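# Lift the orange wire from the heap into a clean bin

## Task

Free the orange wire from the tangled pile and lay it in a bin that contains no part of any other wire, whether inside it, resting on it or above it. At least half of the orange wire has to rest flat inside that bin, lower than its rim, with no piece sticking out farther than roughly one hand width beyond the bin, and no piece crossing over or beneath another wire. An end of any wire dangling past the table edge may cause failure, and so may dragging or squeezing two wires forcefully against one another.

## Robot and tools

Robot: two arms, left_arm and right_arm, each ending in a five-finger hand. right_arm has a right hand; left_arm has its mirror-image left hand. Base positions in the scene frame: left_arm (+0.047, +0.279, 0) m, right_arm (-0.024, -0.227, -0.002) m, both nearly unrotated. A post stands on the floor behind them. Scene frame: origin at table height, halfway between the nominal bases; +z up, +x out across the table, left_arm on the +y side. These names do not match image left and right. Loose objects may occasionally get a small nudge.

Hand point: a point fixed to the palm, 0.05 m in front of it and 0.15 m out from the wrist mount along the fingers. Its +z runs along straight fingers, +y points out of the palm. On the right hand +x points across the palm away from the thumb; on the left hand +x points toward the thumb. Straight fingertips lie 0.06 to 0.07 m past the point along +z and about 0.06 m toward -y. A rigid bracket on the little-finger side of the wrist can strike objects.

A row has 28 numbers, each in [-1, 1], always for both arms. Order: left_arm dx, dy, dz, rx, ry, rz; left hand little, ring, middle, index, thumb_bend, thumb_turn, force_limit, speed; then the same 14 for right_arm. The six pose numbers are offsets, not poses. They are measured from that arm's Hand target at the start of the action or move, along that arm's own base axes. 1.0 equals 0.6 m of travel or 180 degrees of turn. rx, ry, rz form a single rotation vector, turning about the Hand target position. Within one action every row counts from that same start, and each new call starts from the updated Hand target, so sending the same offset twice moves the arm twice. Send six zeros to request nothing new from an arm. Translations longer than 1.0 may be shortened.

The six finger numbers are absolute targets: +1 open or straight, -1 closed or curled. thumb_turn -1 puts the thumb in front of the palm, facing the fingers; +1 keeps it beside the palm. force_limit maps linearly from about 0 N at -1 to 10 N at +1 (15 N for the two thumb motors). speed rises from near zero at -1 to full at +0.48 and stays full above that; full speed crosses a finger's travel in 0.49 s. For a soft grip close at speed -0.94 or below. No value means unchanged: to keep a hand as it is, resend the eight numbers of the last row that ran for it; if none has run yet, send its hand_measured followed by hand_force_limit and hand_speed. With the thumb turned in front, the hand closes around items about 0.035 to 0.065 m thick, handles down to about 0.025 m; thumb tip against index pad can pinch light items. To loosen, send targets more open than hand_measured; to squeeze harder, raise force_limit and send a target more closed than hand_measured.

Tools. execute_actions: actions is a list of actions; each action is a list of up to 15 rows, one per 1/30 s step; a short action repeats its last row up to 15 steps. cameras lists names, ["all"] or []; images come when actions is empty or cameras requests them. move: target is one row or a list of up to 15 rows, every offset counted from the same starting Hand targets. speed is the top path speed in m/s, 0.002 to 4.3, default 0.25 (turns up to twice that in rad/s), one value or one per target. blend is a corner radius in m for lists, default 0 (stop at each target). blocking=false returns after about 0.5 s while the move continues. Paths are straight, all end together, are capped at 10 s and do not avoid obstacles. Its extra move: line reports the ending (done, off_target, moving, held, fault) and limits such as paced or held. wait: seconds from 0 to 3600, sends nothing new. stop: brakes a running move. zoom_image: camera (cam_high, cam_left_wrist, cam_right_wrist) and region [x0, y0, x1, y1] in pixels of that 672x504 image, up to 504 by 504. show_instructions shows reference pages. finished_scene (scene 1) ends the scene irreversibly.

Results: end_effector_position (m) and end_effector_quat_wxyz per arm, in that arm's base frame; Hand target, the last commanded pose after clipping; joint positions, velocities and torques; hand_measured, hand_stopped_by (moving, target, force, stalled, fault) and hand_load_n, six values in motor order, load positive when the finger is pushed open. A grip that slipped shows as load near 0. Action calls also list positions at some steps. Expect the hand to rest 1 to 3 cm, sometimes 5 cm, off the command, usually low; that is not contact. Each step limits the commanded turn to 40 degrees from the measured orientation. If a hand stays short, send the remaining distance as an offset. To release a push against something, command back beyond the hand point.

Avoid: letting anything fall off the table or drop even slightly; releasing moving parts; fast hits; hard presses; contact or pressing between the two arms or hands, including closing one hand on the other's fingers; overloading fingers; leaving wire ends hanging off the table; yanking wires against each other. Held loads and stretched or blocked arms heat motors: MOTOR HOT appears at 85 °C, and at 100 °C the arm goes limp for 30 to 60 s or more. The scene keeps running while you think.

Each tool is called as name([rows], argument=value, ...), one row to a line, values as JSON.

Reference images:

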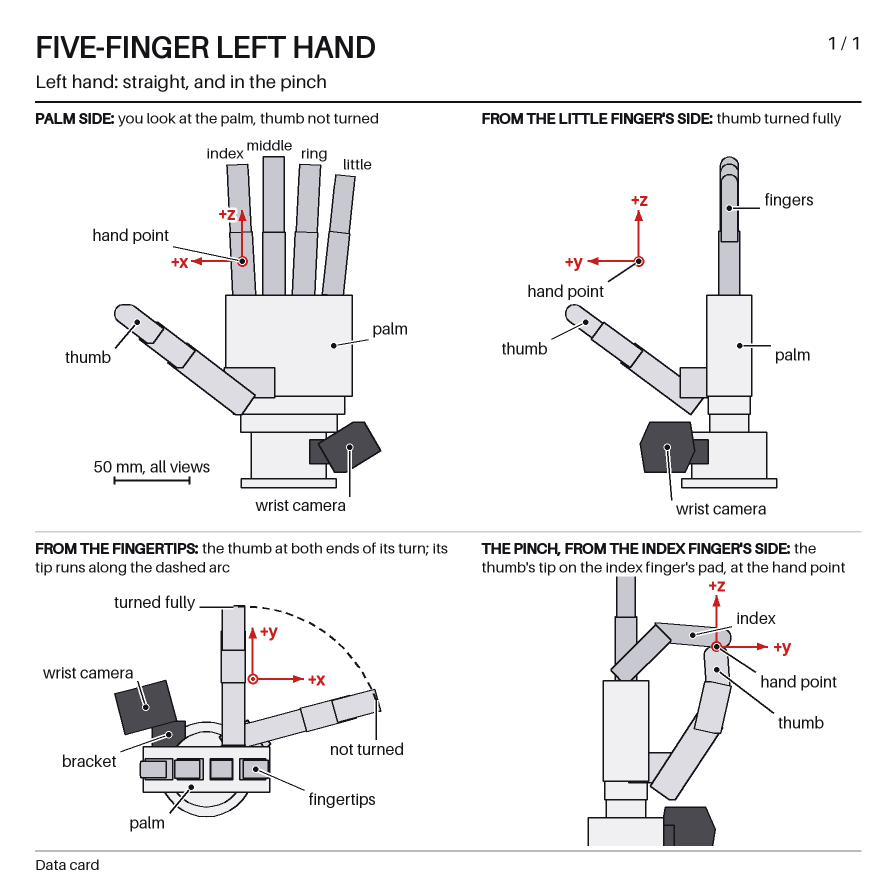

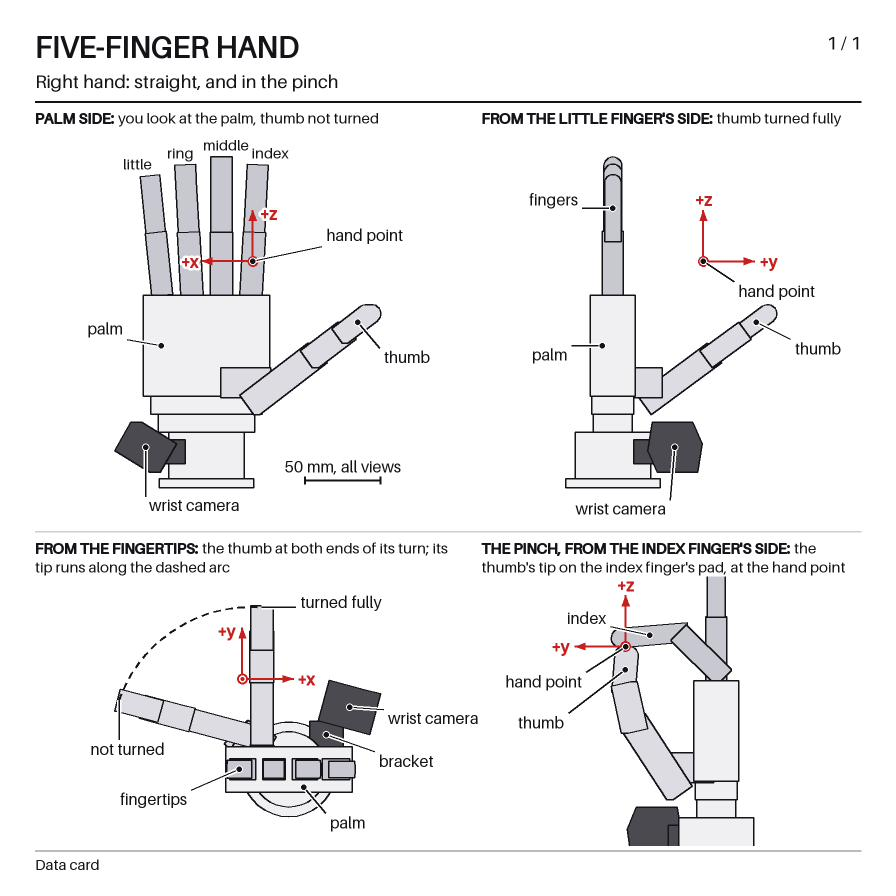

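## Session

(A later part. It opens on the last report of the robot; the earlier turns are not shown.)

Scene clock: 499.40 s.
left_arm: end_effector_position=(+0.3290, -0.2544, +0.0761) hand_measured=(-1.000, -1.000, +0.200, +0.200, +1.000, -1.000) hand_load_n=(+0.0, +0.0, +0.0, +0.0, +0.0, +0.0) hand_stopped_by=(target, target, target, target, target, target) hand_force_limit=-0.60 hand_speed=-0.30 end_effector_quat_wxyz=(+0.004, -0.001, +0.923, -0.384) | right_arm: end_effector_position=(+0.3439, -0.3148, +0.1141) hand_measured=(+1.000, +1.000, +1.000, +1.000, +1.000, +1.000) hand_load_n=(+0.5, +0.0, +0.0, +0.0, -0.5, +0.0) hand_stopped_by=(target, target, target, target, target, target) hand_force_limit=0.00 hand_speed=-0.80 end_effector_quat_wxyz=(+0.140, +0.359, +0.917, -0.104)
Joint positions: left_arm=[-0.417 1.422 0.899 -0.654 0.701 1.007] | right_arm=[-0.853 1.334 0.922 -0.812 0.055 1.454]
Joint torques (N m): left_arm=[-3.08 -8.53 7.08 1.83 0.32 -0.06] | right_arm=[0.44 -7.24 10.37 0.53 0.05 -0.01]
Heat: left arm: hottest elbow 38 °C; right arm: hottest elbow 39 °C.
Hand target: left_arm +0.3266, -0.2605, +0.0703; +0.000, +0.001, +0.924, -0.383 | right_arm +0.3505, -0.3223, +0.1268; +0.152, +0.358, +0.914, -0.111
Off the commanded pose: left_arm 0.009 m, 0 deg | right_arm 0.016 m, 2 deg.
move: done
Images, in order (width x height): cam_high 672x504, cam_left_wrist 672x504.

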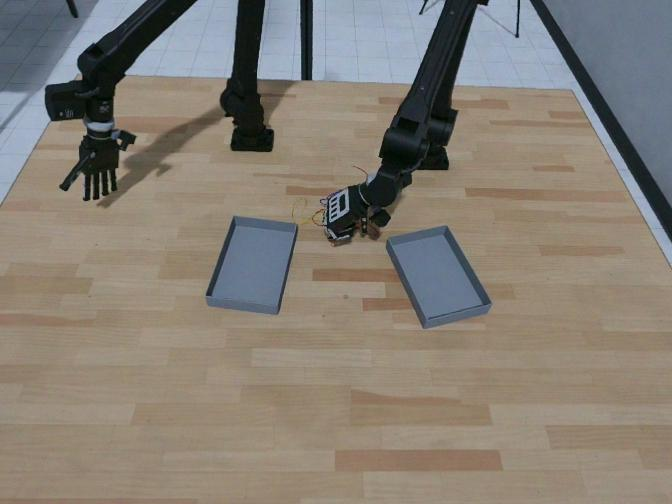

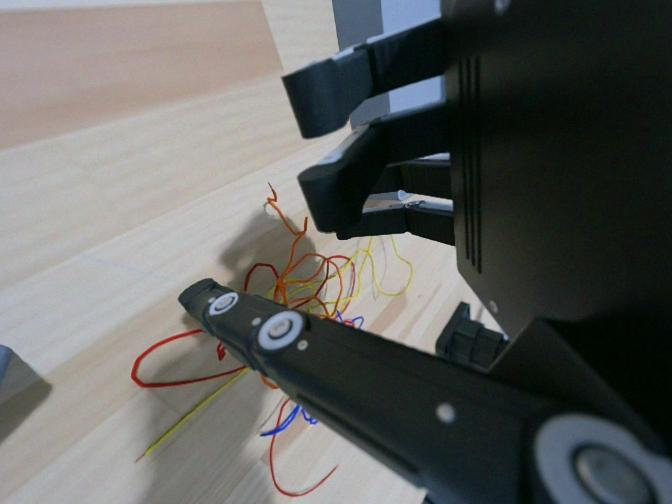

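move([
  [0,0,0,0,0,0, 0.4,0.4,0.2,0.2,1,-1, -0.6,-0.3, 0,0,0,0,0,0, 1,1,1,1,1,1, 0,-0.8],
  [-0.0125,-0.021,-0.067,0,0,0, 0.4,0.4,0.2,0.2,1,-1, -0.6,-0.3, 0,0,0,0,0,0, 1,1,1,1,1,1, 0,-0.8],
], speed=0.06, cameras=["cam_left_wrist","cam_high"])

zoom_image(camera="cam_left_wrist", region=[200, 130, 420, 290])

zoom_image(camera="cam_high", region=[290, 190, 380, 260])

Scene clock: 528.03 s.
left_arm: end_effector_position=(+0.3223, -0.2675, +0.0359) hand_measured=(+0.400, +0.400, +0.200, +0.200, +1.000, -1.000) hand_load_n=(+0.0, +0.0, +0.0, +0.0, +0.0, +0.0) hand_stopped_by=(target, target, target, target, target, target) hand_force_limit=-0.60 hand_speed=-0.30 end_effector_quat_wxyz=(+0.003, -0.001, +0.923, -0.384) | right_arm: end_effector_position=(+0.3439, -0.3148, +0.1141) hand_measured=(+1.000, +1.000, +1.000, +1.000, +1.000, +1.000) hand_load_n=(+0.0, -0.5, +0.0, +0.0, +0.0, +0.0) hand_stopped_by=(target, target, target, target, target, target) hand_force_limit=0.00 hand_speed=-0.80 end_effector_quat_wxyz=(+0.140, +0.359, +0.917, -0.104)
Joint positions: left_arm=[-0.454 1.484 0.836 -0.501 0.687 0.963] | right_arm=[-0.853 1.334 0.922 -0.812 0.055 1.454]
Joint torques (N m): left_arm=[-3.08 -8.94 6.57 1.81 0.31 -0.05] | right_arm=[0.5 -7.12 10.4 0.57 0.03 -0.01]
Heat: left arm: hottest elbow 38 °C; right arm: hottest elbow 40 °C.
Hand target: left_arm +0.3189, -0.2731, +0.0300; +0.000, +0.001, +0.924, -0.383 | right_arm +0.3505, -0.3223, +0.1268; +0.152, +0.358, +0.914, -0.111
Off the commanded pose: left_arm 0.009 m, 0 deg | right_arm 0.016 m, 2 deg.
move: done
Images, in order (width x height): cam_high 672x504, cam_left_wrist 672x504.

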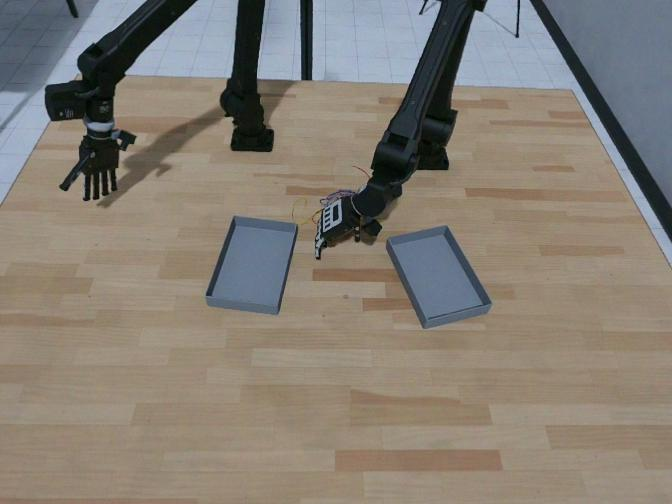

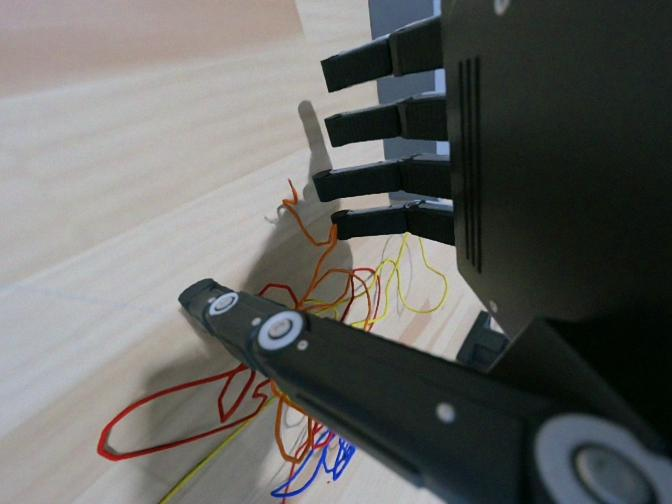

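Scaled by 2.291 from the camera's image (finer frame: 960x720).

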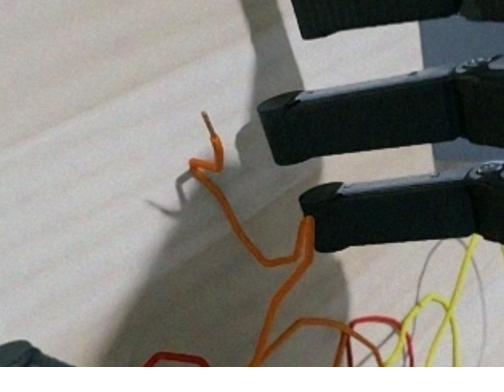

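Scaled by 5.600 from the camera's image (finer frame: 960x720).

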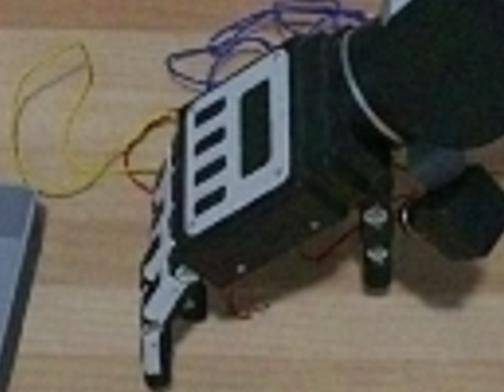

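move([
  [-0.003,0,-0.0133,0,0,0, 0.4,0.4,0.2,0.2,1,-1, -0.6,-0.3, 0,0,0,0,0,0, 1,1,1,1,1,1, 0,-0.8],
  [-0.003,0,-0.0133,0,0,0, 0.4,0.4,-0.12,-0.12,0.5,-1, -0.6,-0.6, 0,0,0,0,0,0, 1,1,1,1,1,1, 0,-0.8],
], speed=0.04, cameras=["cam_left_wrist","cam_high"])

zoom_image(camera="cam_left_wrist", region=[220, 150, 440, 310])

zoom_image(camera="cam_high", region=[290, 190, 380, 260])

Scene clock: 551.47 s.
left_arm: end_effector_position=(+0.3210, -0.2673, +0.0284) hand_measured=(+0.400, +0.400, -0.120, -0.120, +0.500, -1.000) hand_load_n=(+0.0, +0.0, +0.0, +0.0, +0.0, +0.0) hand_stopped_by=(target, target, target, target, target, target) hand_force_limit=-0.60 hand_speed=-0.60 end_effector_quat_wxyz=(+0.004, -0.001, +0.923, -0.384) | right_arm: end_effector_position=(+0.3439, -0.3148, +0.1141) hand_measured=(+1.000, +1.000, +1.000, +1.000, +1.000, +1.000) hand_load_n=(+0.0, +0.0, +0.0, -0.5, +0.0, +0.0) hand_stopped_by=(target, target, target, target, target, target) hand_force_limit=0.00 hand_speed=-0.80 end_effector_quat_wxyz=(+0.140, +0.359, +0.917, -0.104)
Joint positions: left_arm=[-0.455 1.494 0.823 -0.474 0.686 0.96] | right_arm=[-0.853 1.334 0.922 -0.812 0.055 1.454]
Joint torques (N m): left_arm=[-3.08 -8.82 6.43 1.83 0.31 -0.06] | right_arm=[0.5 -7.24 10.39 0.55 0.04 -0.01]
Heat: left arm: hottest elbow 38 °C; right arm: hottest elbow 40 °C.
Hand target: left_arm +0.3171, -0.2730, +0.0220; +0.000, +0.001, +0.924, -0.383 | right_arm +0.3505, -0.3223, +0.1268; +0.152, +0.358, +0.914, -0.111
Off the commanded pose: left_arm 0.009 m, 1 deg | right_arm 0.016 m, 2 deg.
move: done
Images, in order (width x height): cam_high 672x504, cam_left_wrist 672x504.

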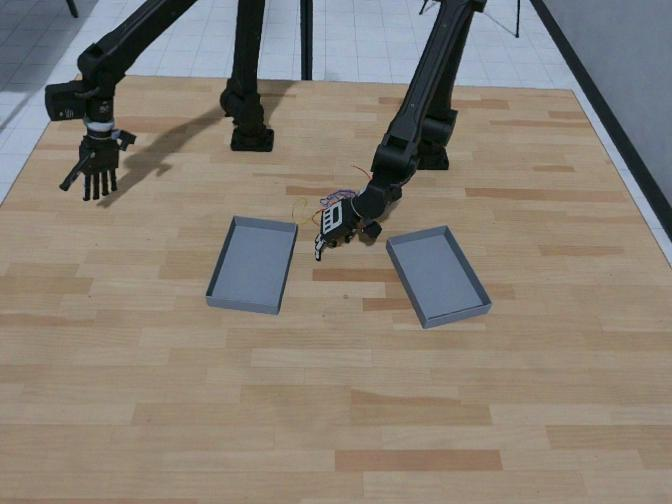

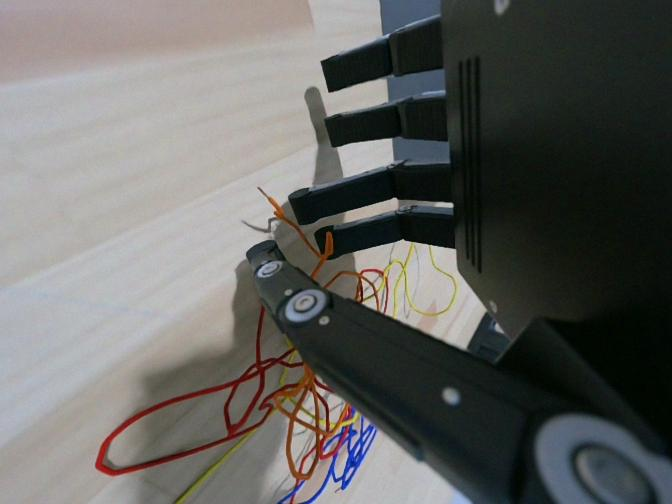

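Scaled by 2.291 from the camera's image (finer frame: 960x720).

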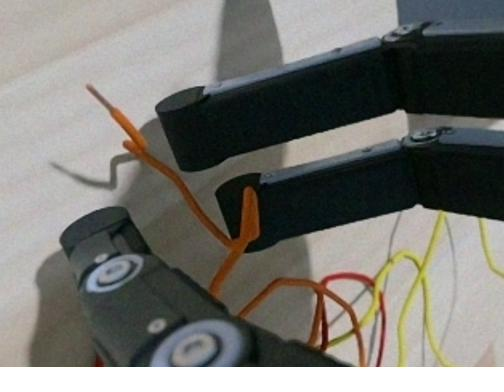

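Scaled by 5.600 from the camera's image (finer frame: 960x720).

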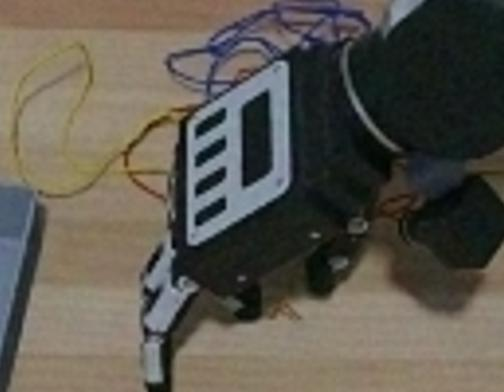

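move([
  [0,0,0,0,0,0, 0.4,0.4,-0.12,-0.12,-0.2,-1, -0.7,-0.85, 0,0,0,0,0,0, 1,1,1,1,1,1, 0,-0.8],
], speed=0.04, cameras=["cam_left_wrist"])

zoom_image(camera="cam_left_wrist", region=[220, 150, 440, 310])

Scene clock: 563.63 s.
left_arm: end_effector_position=(+0.3210, -0.2673, +0.0284) hand_measured=(+0.400, +0.400, -0.120, -0.120, -0.200, -1.000) hand_load_n=(+0.0, +0.0, +0.0, +0.0, +0.5, +0.0) hand_stopped_by=(target, target, target, target, target, target) hand_force_limit=-0.70 hand_speed=-0.85 end_effector_quat_wxyz=(+0.004, -0.001, +0.923, -0.384) | right_arm: end_effector_position=(+0.3439, -0.3148, +0.1141) hand_measured=(+1.000, +1.000, +1.000, +1.000, +1.000, +1.000) hand_load_n=(-0.5, +0.0, +0.0, +0.0, +0.0, +0.0) hand_stopped_by=(target, target, target, target, target, target) hand_force_limit=0.00 hand_speed=-0.80 end_effector_quat_wxyz=(+0.140, +0.359, +0.917, -0.104)
Joint positions: left_arm=[-0.455 1.494 0.823 -0.474 0.686 0.96] | right_arm=[-0.853 1.334 0.922 -0.812 0.055 1.454]
Joint torques (N m): left_arm=[-3.14 -8.88 6.43 1.83 0.32 -0.06] | right_arm=[0.38 -7.18 10.36 0.54 0.04 -0.02]
Heat: left arm: hottest elbow 39 °C; right arm: hottest elbow 40 °C.
Hand target: left_arm +0.3171, -0.2730, +0.0220; +0.000, +0.001, +0.924, -0.383 | right_arm +0.3505, -0.3223, +0.1268; +0.152, +0.358, +0.914, -0.111
Off the commanded pose: left_arm 0.009 m, 1 deg | right_arm 0.016 m, 2 deg.
move: done

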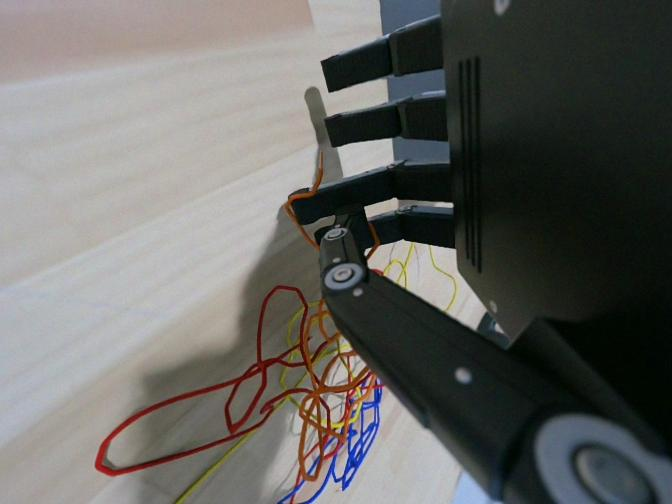

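Scaled by 2.291 from the camera's image (finer frame: 960x720).

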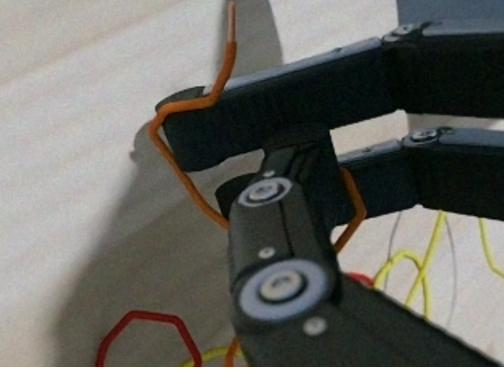

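move([
  [0,0,0,0,0,0, 0.4,0.4,-0.7,-0.7,-0.2,-1, -0.6,-0.92, 0,0,0,0,0,0, 1,1,1,1,1,1, 0,-0.8],
], speed=0.04, cameras=["cam_left_wrist"])

zoom_image(camera="cam_left_wrist", region=[220, 150, 440, 310])

Scene clock: 570.07 s.
left_arm: end_effector_position=(+0.3210, -0.2673, +0.0284) hand_measured=(+0.400, +0.400, -0.216, -0.194, -0.200, -1.000) hand_load_n=(+0.0, +0.0, +3.5, +2.5, +0.0, +0.0) hand_stopped_by=(target, target, force, force, target, target) hand_force_limit=-0.60 hand_speed=-0.92 end_effector_quat_wxyz=(+0.004, -0.001, +0.923, -0.384) | right_arm: end_effector_position=(+0.3439, -0.3148, +0.1141) hand_measured=(+1.000, +1.000, +1.000, +1.000, +1.000, +1.000) hand_load_n=(+0.0, +0.0, +0.0, +0.0, +0.0, +0.0) hand_stopped_by=(target, target, target, target, target, target) hand_force_limit=0.00 hand_speed=-0.80 end_effector_quat_wxyz=(+0.140, +0.359, +0.917, -0.104)
Joint positions: left_arm=[-0.455 1.494 0.823 -0.474 0.686 0.959] | right_arm=[-0.853 1.334 0.922 -0.812 0.055 1.454]
Joint torques (N m): left_arm=[-3.08 -8.88 6.43 1.83 0.31 -0.06] | right_arm=[0.5 -7.18 10.37 0.55 0.04 -0.02]
Heat: left arm: hottest elbow 39 °C; right arm: hottest elbow 40 °C.
Hand target: left_arm +0.3171, -0.2731, +0.0220; +0.000, +0.001, +0.924, -0.383 | right_arm +0.3505, -0.3223, +0.1268; +0.152, +0.358, +0.914, -0.111
Off the commanded pose: left_arm 0.009 m, 1 deg | right_arm 0.016 m, 2 deg.
move: done

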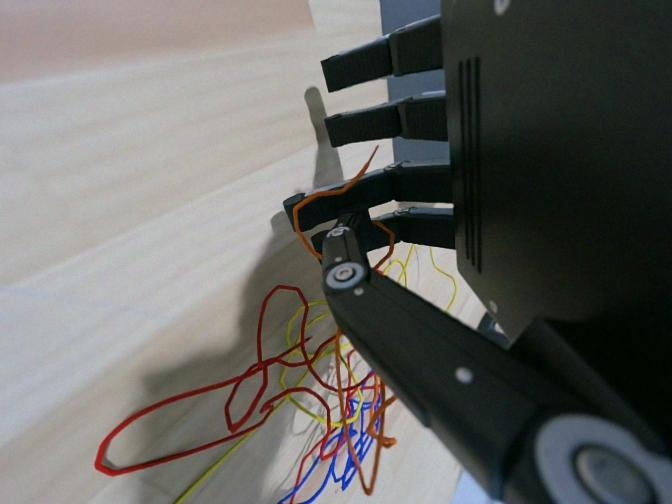

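Scaled by 2.291 from the camera's image (finer frame: 960x720).

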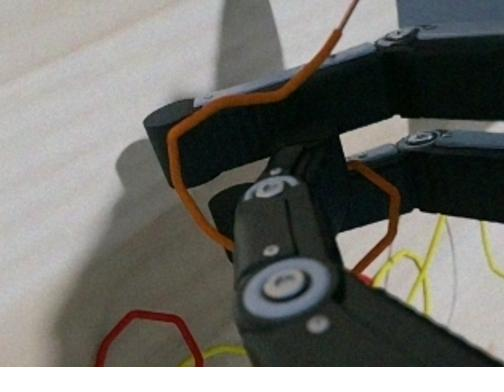

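move([
  [0.05,0,0.1,0,0,0, 0.4,0.4,-0.7,-0.7,-0.2,-1, -0.6,-0.92, 0,0,0,0,0,0, 1,1,1,1,1,1, 0,-0.8],
], speed=0.03, cameras=["cam_left_wrist","cam_high"])

zoom_image(camera="cam_high", region=[280, 160, 400, 260])

Scene clock: 580.83 s.
left_arm: end_effector_position=(+0.3261, -0.2701, +0.0597) hand_measured=(+0.400, +0.400, -0.216, -0.194, -0.200, -1.000) hand_load_n=(+0.0, +0.0, +3.5, +2.5, -0.5, +0.0) hand_stopped_by=(target, target, force, force, target, target) hand_force_limit=-0.60 hand_speed=-0.92 end_effector_quat_wxyz=(-0.024, -0.006, +0.928, -0.372) | right_arm: end_effector_position=(+0.3439, -0.3148, +0.1141) hand_measured=(+1.000, +1.000, +1.000, +1.000, +1.000, +1.000) hand_load_n=(+0.0, +0.0, +0.0, +0.0, +0.0, +0.0) hand_stopped_by=(target, target, target, target, target, target) hand_force_limit=0.00 hand_speed=-0.80 end_effector_quat_wxyz=(+0.140, +0.359, +0.917, -0.104)
Joint positions: left_arm=[-0.455 1.491 0.928 -0.653 0.691 0.974] | right_arm=[-0.853 1.334 0.922 -0.812 0.055 1.454]
Joint torques (N m): left_arm=[-0.73 -11.93 10.47 0.25 0.56 0.25] | right_arm=[0.44 -7.24 10.39 0.54 0.04 -0.01]
Heat: left arm: hottest elbow 40 °C; right arm: hottest elbow 40 °C.
Hand target: left_arm +0.3471, -0.2730, +0.0821; +0.000, +0.001, +0.924, -0.383 | right_arm +0.3505, -0.3223, +0.1268; +0.152, +0.358, +0.914, -0.111
Off the commanded pose: left_arm 0.031 m, 3 deg | right_arm 0.016 m, 2 deg.
move: off_target (left_arm)
Images, in order (width x height): cam_high 672x504, cam_left_wrist 672x504.

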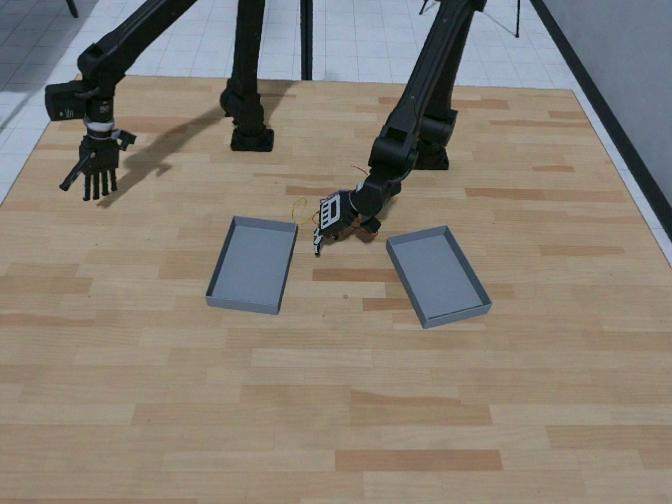

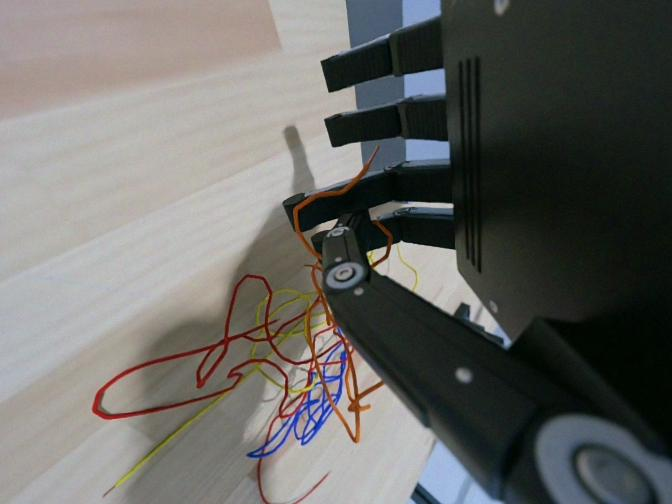

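Scaled by 4.200 from the camera's image (finer frame: 960x720).

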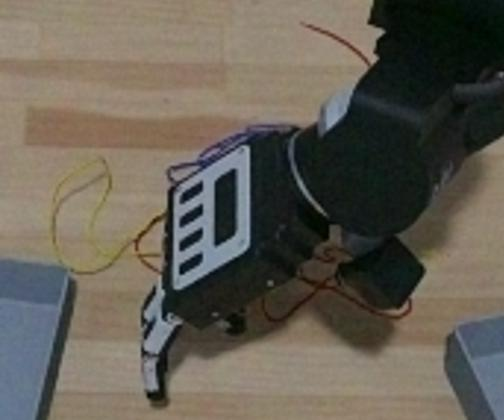

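move([
  [0.0,0,0.1,0,0,0, 0.4,0.4,-0.7,-0.7,-0.2,-1, -0.6,-0.92, 0,0,0,0,0,0, 1,1,1,1,1,1, 0,-0.8],
], speed=0.04, cameras=["cam_left_wrist","cam_high"])

zoom_image(camera="cam_high", region=[280, 160, 400, 260])

zoom_image(camera="cam_left_wrist", region=[200, 180, 450, 460])

Scene clock: 588.73 s.
left_arm: end_effector_position=(+0.3282, -0.2711, +0.1178) hand_measured=(+0.400, +0.400, -0.216, -0.194, -0.200, -1.000) hand_load_n=(+0.0, +0.0, +3.5, +2.5, +0.0, +0.0) hand_stopped_by=(target, target, force, force, target, target) hand_force_limit=-0.60 hand_speed=-0.92 end_effector_quat_wxyz=(-0.025, -0.006, +0.928, -0.371) | right_arm: end_effector_position=(+0.3439, -0.3148, +0.1141) hand_measured=(+1.000, +1.000, +1.000, +1.000, +1.000, +1.000) hand_load_n=(+0.0, +0.0, -0.5, +0.5, +0.0, -0.5) hand_stopped_by=(target, target, target, target, target, target) hand_force_limit=0.00 hand_speed=-0.80 end_effector_quat_wxyz=(+0.140, +0.359, +0.917, -0.104)
Joint positions: left_arm=[-0.455 1.422 1.025 -0.821 0.691 0.974] | right_arm=[-0.853 1.334 0.922 -0.812 0.055 1.454]
Joint torques (N m): left_arm=[-0.73 -11.4 11.29 0.36 0.56 0.19] | right_arm=[0.56 -7.36 10.39 0.57 0.04 -0.01]
Heat: left arm: hottest elbow 41 °C; right arm: hottest elbow 40 °C.
Hand target: left_arm +0.3472, -0.2731, +0.1421; +0.000, +0.001, +0.924, -0.383 | right_arm +0.3505, -0.3223, +0.1268; +0.152, +0.358, +0.914, -0.111
Off the commanded pose: left_arm 0.031 m, 3 deg | right_arm 0.016 m, 2 deg.
move: off_target (left_arm)
Images, in order (width x height): cam_high 672x504, cam_left_wrist 672x504.

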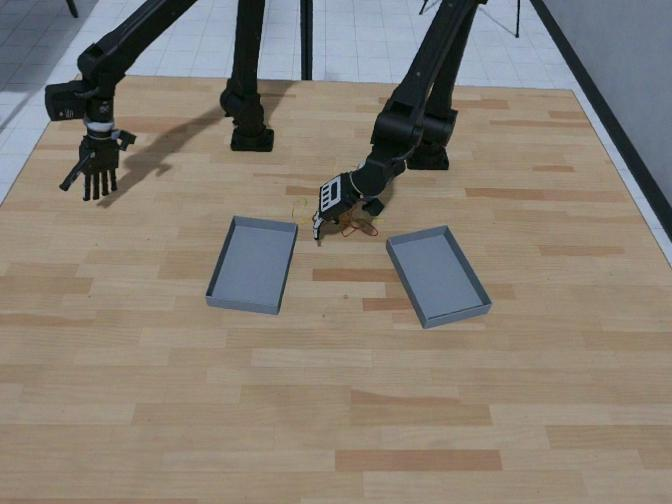

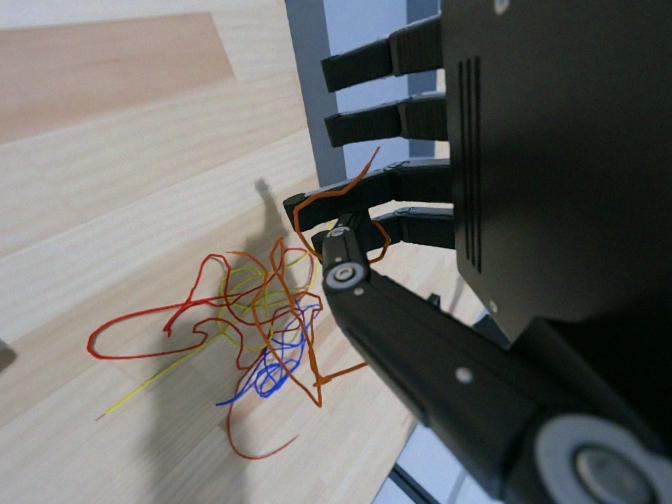

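Scaled by 4.200 from the camera's image (finer frame: 960x720).

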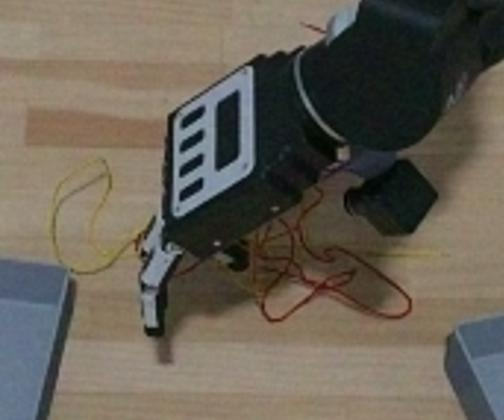

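Scaled by 1.800 from the camera's image (finer frame: 960x720).

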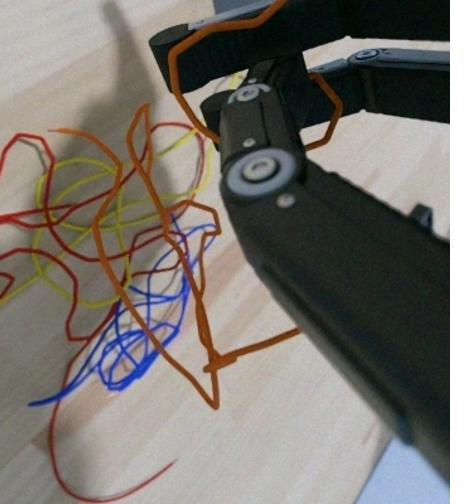

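move([
  [0.0,0,0.13,0,0,0, 0.4,0.4,-0.7,-0.7,-0.2,-1, -0.6,-0.92, 0,0,0,0,0,0, 1,1,1,1,1,1, 0,-0.8],
], speed=0.04, cameras=["cam_left_wrist","cam_high"])

zoom_image(camera="cam_high", region=[280, 160, 400, 260])

zoom_image(camera="cam_left_wrist", region=[180, 160, 430, 440])

Scene clock: 602.80 s.
left_arm: end_effector_position=(+0.3317, -0.2728, +0.1936) hand_measured=(+0.400, +0.400, -0.216, -0.194, -0.200, -1.000) hand_load_n=(+0.0, +0.5, +3.5, +2.5, +0.0, +0.0) hand_stopped_by=(target, target, force, force, target, target) hand_force_limit=-0.60 hand_speed=-0.92 end_effector_quat_wxyz=(-0.026, -0.007, +0.928, -0.371) | right_arm: end_effector_position=(+0.3439, -0.3148, +0.1141) hand_measured=(+1.000, +1.000, +1.000, +1.000, +1.000, +1.000) hand_load_n=(+0.0, +0.0, +0.0, +0.5, +0.0, +0.0) hand_stopped_by=(target, target, target, target, target, target) hand_force_limit=0.00 hand_speed=-0.80 end_effector_quat_wxyz=(+0.140, +0.359, +0.917, -0.104)
Joint positions: left_arm=[-0.455 1.374 1.185 -1.031 0.691 0.974] | right_arm=[-0.853 1.334 0.922 -0.812 0.055 1.454]
Joint torques (N m): left_arm=[-0.73 -11.22 11.93 0.14 0.56 0.19] | right_arm=[0.5 -7.18 10.36 0.54 0.04 -0.01]
Heat: left arm: hottest elbow 46 °C; right arm: hottest elbow 40 °C.
Hand target: left_arm +0.3471, -0.2730, +0.2200; +0.000, +0.001, +0.924, -0.383 | right_arm +0.3505, -0.3223, +0.1268; +0.152, +0.358, +0.914, -0.111
Off the commanded pose: left_arm 0.031 m, 3 deg | right_arm 0.016 m, 2 deg.
move: off_target (left_arm)
Images, in order (width x height): cam_high 672x504, cam_left_wrist 672x504.

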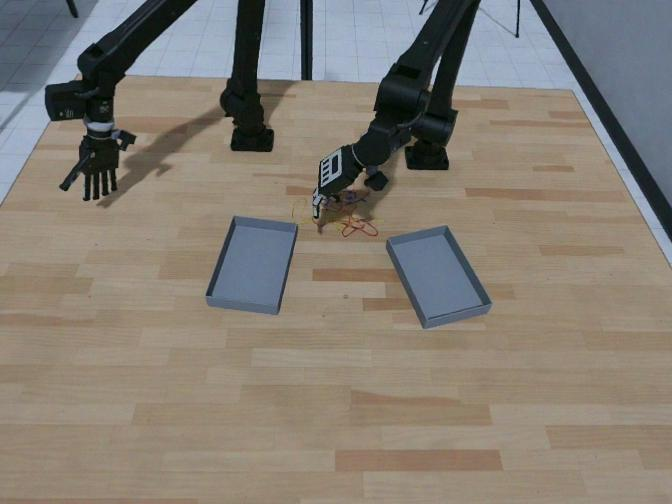

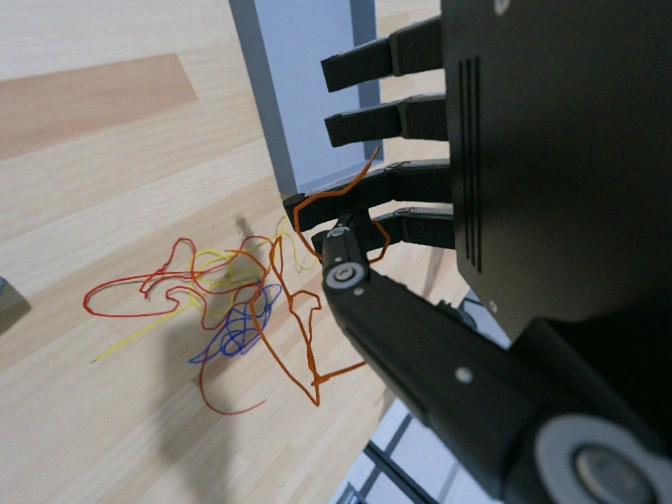

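Scaled by 4.200 from the camera's image (finer frame: 960x720).

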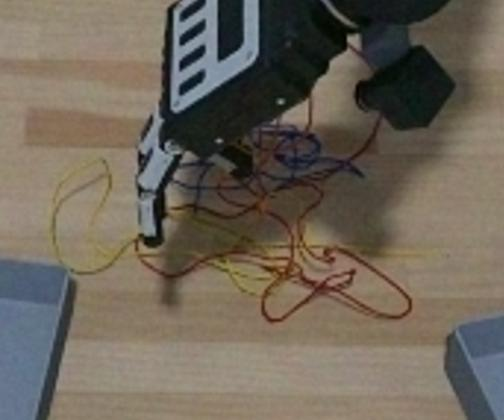

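Scaled by 1.800 from the camera's image (finer frame: 960x720).

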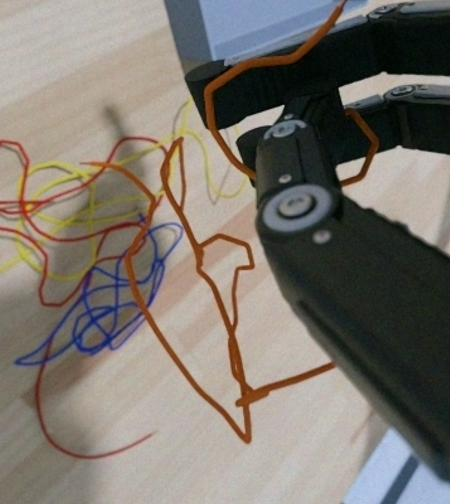

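move([
  [0.1,0.05,0.08,0,0,0, 0.4,0.4,-0.7,-0.7,-0.2,-1, -0.6,-0.92, 0,0,0,0,0,0, 1,1,1,1,1,1, 0,-0.8],
  [0.155,0.25,0.1,0,0,0.1, 0.4,0.4,-0.7,-0.7,-0.2,-1, -0.6,-0.92, 0,0,0,0,0,0, 1,1,1,1,1,1, 0,-0.8],
], speed=0.08, blend=[0.03,0], cameras=["cam_left_wrist","cam_high"])

zoom_image(camera="cam_high", region=[300, 130, 500, 300])

Scene clock: 625.23 s.
left_arm: end_effector_position=(+0.4359, -0.1282, +0.2601) hand_measured=(+0.400, +0.400, -0.216, -0.194, -0.200, -1.000) hand_load_n=(+0.0, +0.0, +3.5, +2.5, +0.0, +0.0) hand_stopped_by=(target, target, force, force, target, target) hand_force_limit=-0.60 hand_speed=-0.92 end_effector_quat_wxyz=(+0.042, -0.140, +0.915, -0.376) | right_arm: end_effector_position=(+0.3439, -0.3148, +0.1141) hand_measured=(+1.000, +1.000, +1.000, +1.000, +1.000, +1.000) hand_load_n=(+0.0, +0.0, -0.5, -0.5, +0.0, +0.0) hand_stopped_by=(target, target, target, target, target, target) hand_force_limit=0.00 hand_speed=-0.80 end_effector_quat_wxyz=(+0.140, +0.359, +0.917, -0.104)
Joint positions: left_arm=[-0.064 1.442 1.431 -1.256 0.725 1.088] | right_arm=[-0.853 1.334 0.922 -0.812 0.055 1.454]
Joint torques (N m): left_arm=[-0.85 -12.75 10.58 0.34 0.38 -0.1] | right_arm=[0.44 -7.18 10.39 0.55 0.04 -0.02]
Heat: left arm: hottest elbow 46 °C; right arm: hottest elbow 40 °C.
Hand target: left_arm +0.4402, -0.1231, +0.2801; +0.060, -0.144, +0.913, -0.378 | right_arm +0.3505, -0.3223, +0.1268; +0.152, +0.358, +0.914, -0.111
Off the commanded pose: left_arm 0.021 m, 2 deg | right_arm 0.016 m, 2 deg.
move: off_target (left_arm)
Images, in order (width x height): cam_high 672x504, cam_left_wrist 672x504.

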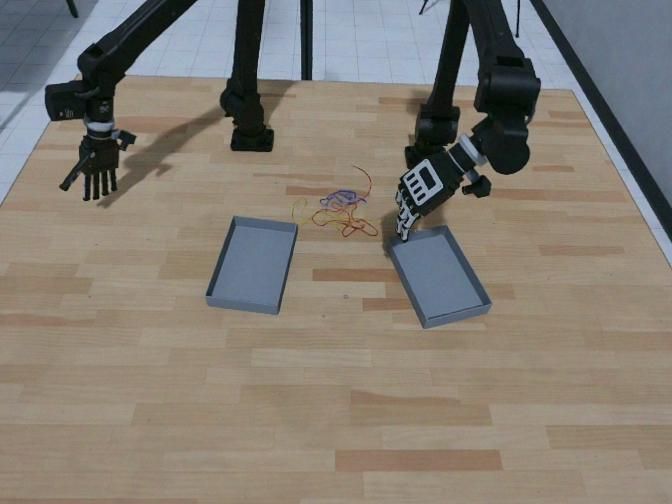

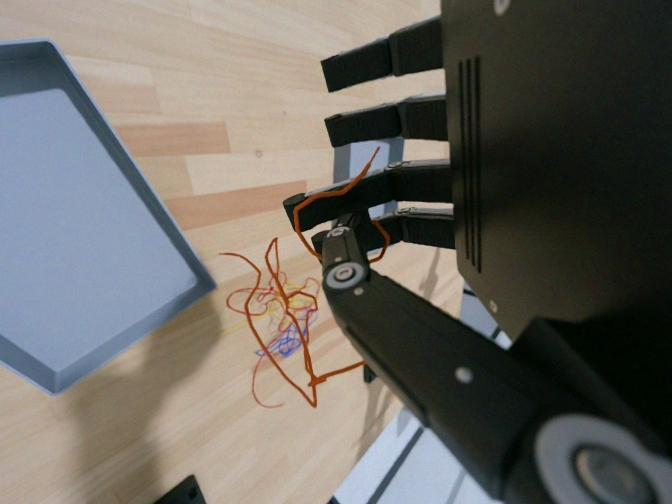

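Scaled by 2.520 from the camera's image (finer frame: 960x720).

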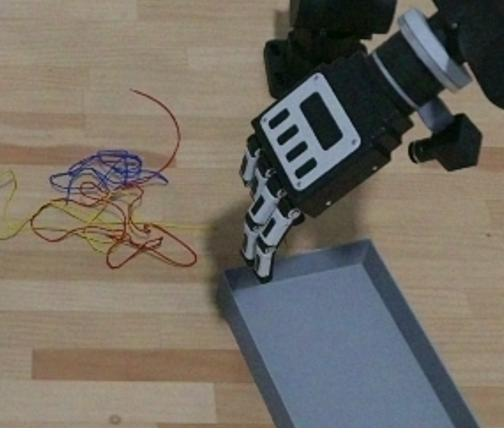

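move(target=[-0.034,0.202,0,0,0,0.4917, 0.4,0.4,-0.7,-0.7,-0.2,-1, -0.6,-0.92, 0,0,0,0,0,0, 1,1,1,1,1,1, 0,-0.8], speed=0.1, cameras=["cam_left_wrist","cam_high"])

zoom_image(camera="cam_high", region=[350, 100, 550, 340])

Scene clock: 671.13 s.
left_arm: end_effector_position=(+0.4243, +0.0017, +0.2782) hand_measured=(+0.400, +0.400, -0.216, -0.194, -0.200, -1.000) hand_load_n=(+0.0, +0.0, +3.5, +2.5, +0.0, +0.5) hand_stopped_by=(target, target, force, force, target, target) hand_force_limit=-0.60 hand_speed=-0.92 end_effector_quat_wxyz=(-0.307, +0.738, -0.556, +0.227) | right_arm: end_effector_position=(+0.3439, -0.3148, +0.1141) hand_measured=(+1.000, +1.000, +1.000, +1.000, +1.000, +1.000) hand_load_n=(+0.0, +0.0, +0.0, +0.0, +0.0, +0.0) hand_stopped_by=(target, target, target, target, target, target) hand_force_limit=0.00 hand_speed=-0.80 end_effector_quat_wxyz=(+0.140, +0.359, +0.917, -0.104)
Joint positions: left_arm=[0.013 1.051 1.101 -0.857 -0.195 -0.189] | right_arm=[-0.853 1.334 0.922 -0.812 0.055 1.454]
Joint torques (N m): left_arm=[-2.49 -6.71 8.49 1.28 -0.22 -0.05] | right_arm=[0.44 -7.36 10.35 0.54 0.03 -0.02]
Heat: left arm: hottest elbow 48 °C; right arm: hottest elbow 40 °C.
Hand target: left_arm +0.4198, -0.0018, +0.2801; -0.307, +0.740, -0.553, +0.229 | right_arm +0.3505, -0.3223, +0.1268; +0.152, +0.358, +0.914, -0.111
Off the commanded pose: left_arm 0.006 m, 0 deg | right_arm 0.016 m, 2 deg.
move: done
Images, in order (width x height): cam_high 672x504, cam_left_wrist 672x504.

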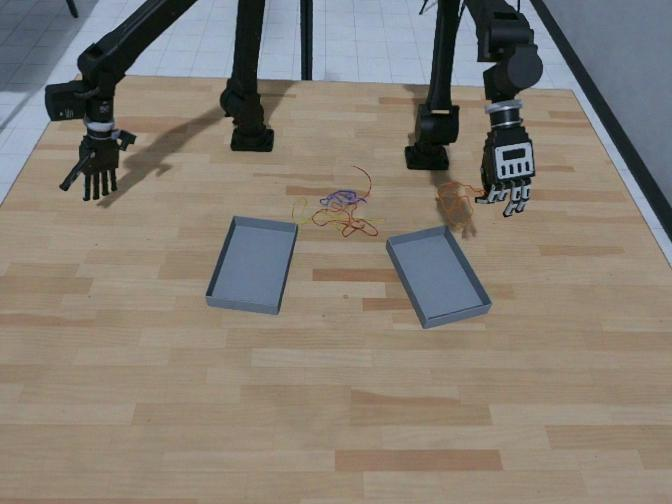

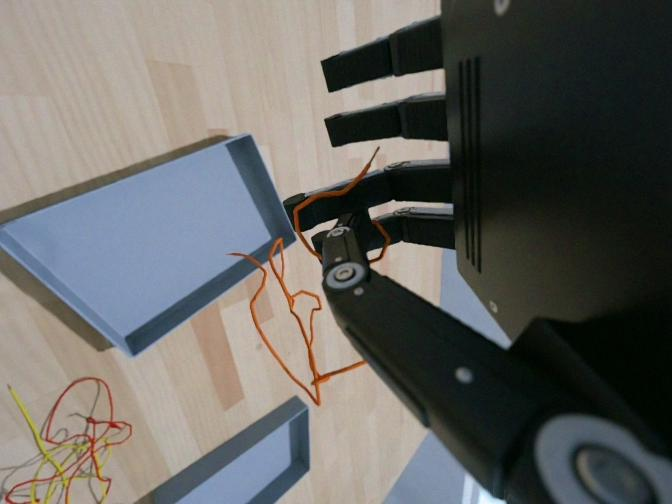

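Scaled by 2.100 from the camera's image (finer frame: 960x720).

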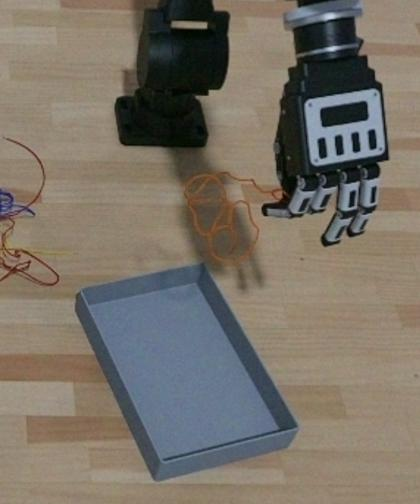

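zoom_image(camera="cam_high", region=[425, 160, 505, 230])

zoom_image(camera="cam_left_wrist", region=[200, 140, 420, 420])

Scaled by 6.300 from the camera's image (finer frame: 960x720).

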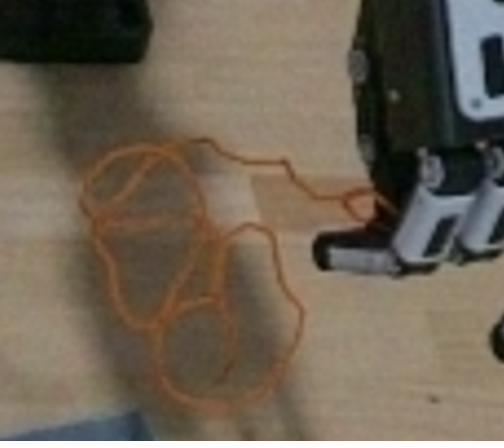

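Scaled by 1.800 from the camera's image (finer frame: 960x720).

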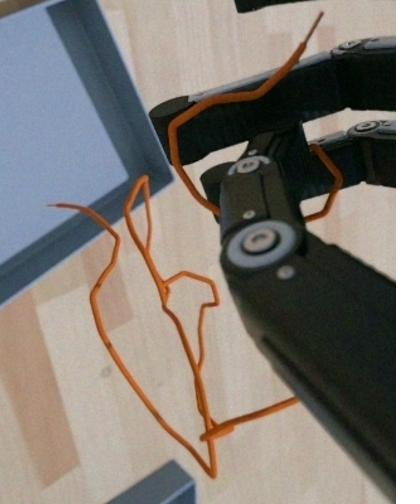

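move(target=[0.02,0,-0.08,0,0,-0.5, 0.4,0.4,-0.7,-0.7,-0.2,-1, -0.6,-0.92, 0,0,0,0,0,0, 1,1,1,1,1,1, 0,-0.8], speed=0.1, cameras=["cam_left_wrist","cam_high"])

zoom_image(camera="cam_high", region=[350, 130, 550, 340])

Scene clock: 742.13 s.
left_arm: end_effector_position=(+0.4181, -0.0081, +0.2195) hand_measured=(+0.400, +0.400, -0.216, -0.194, -0.200, -1.000) hand_load_n=(+0.0, +0.0, +3.5, +2.5, +0.0, +0.5) hand_stopped_by=(target, target, force, force, target, target) hand_force_limit=-0.60 hand_speed=-0.92 end_effector_quat_wxyz=(+0.041, -0.138, +0.914, -0.378) | right_arm: end_effector_position=(+0.3439, -0.3148, +0.1141) hand_measured=(+1.000, +1.000, +1.000, +1.000, +1.000, +1.000) hand_load_n=(+0.0, +0.0, +0.0, +0.0, +0.0, +0.0) hand_stopped_by=(target, target, target, target, target, target) hand_force_limit=0.00 hand_speed=-0.80 end_effector_quat_wxyz=(+0.140, +0.359, +0.917, -0.104)
Joint positions: left_arm=[0.214 1.475 1.367 -1.419 0.78 1.467] | right_arm=[-0.853 1.334 0.922 -0.812 0.055 1.454]
Joint torques (N m): left_arm=[-1.2 -9.99 11.56 -0.34 0.64 0.17] | right_arm=[0.32 -7.3 10.36 0.54 0.05 -0.02]
Heat: left arm: hottest elbow 46 °C; right arm: hottest elbow 41 °C.
Hand target: left_arm +0.4318, -0.0018, +0.2320; +0.055, -0.132, +0.914, -0.379 | right_arm +0.3505, -0.3223, +0.1268; +0.152, +0.358, +0.914, -0.111
Off the commanded pose: left_arm 0.020 m, 2 deg | right_arm 0.016 m, 2 deg.
move: off_target (left_arm)
Images, in order (width x height): cam_high 672x504, cam_left_wrist 672x504.

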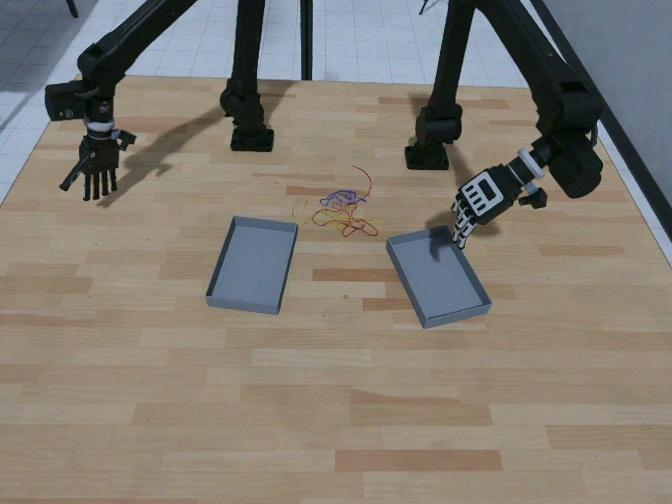

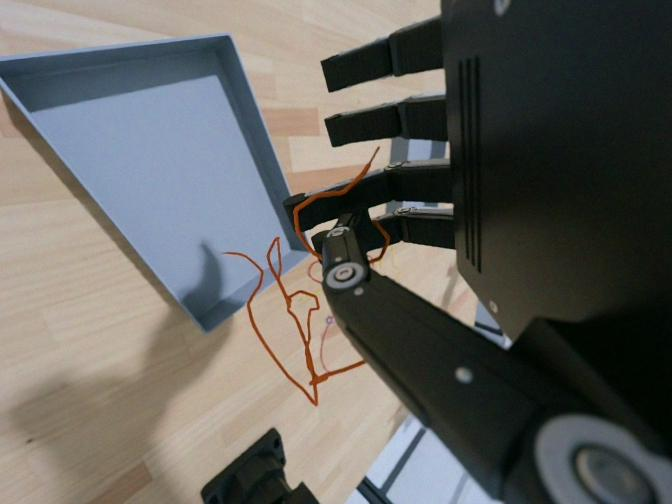

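Scaled by 2.400 from the camera's image (finer frame: 960x720).

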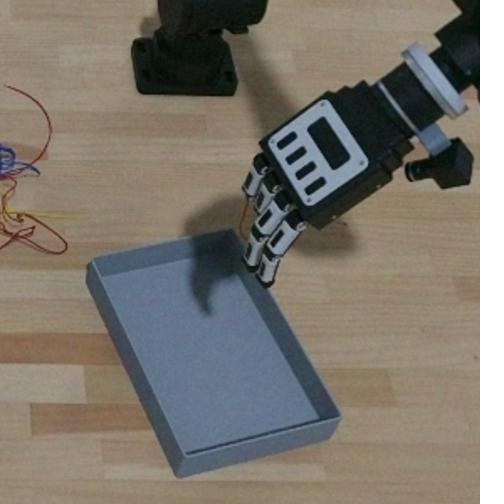

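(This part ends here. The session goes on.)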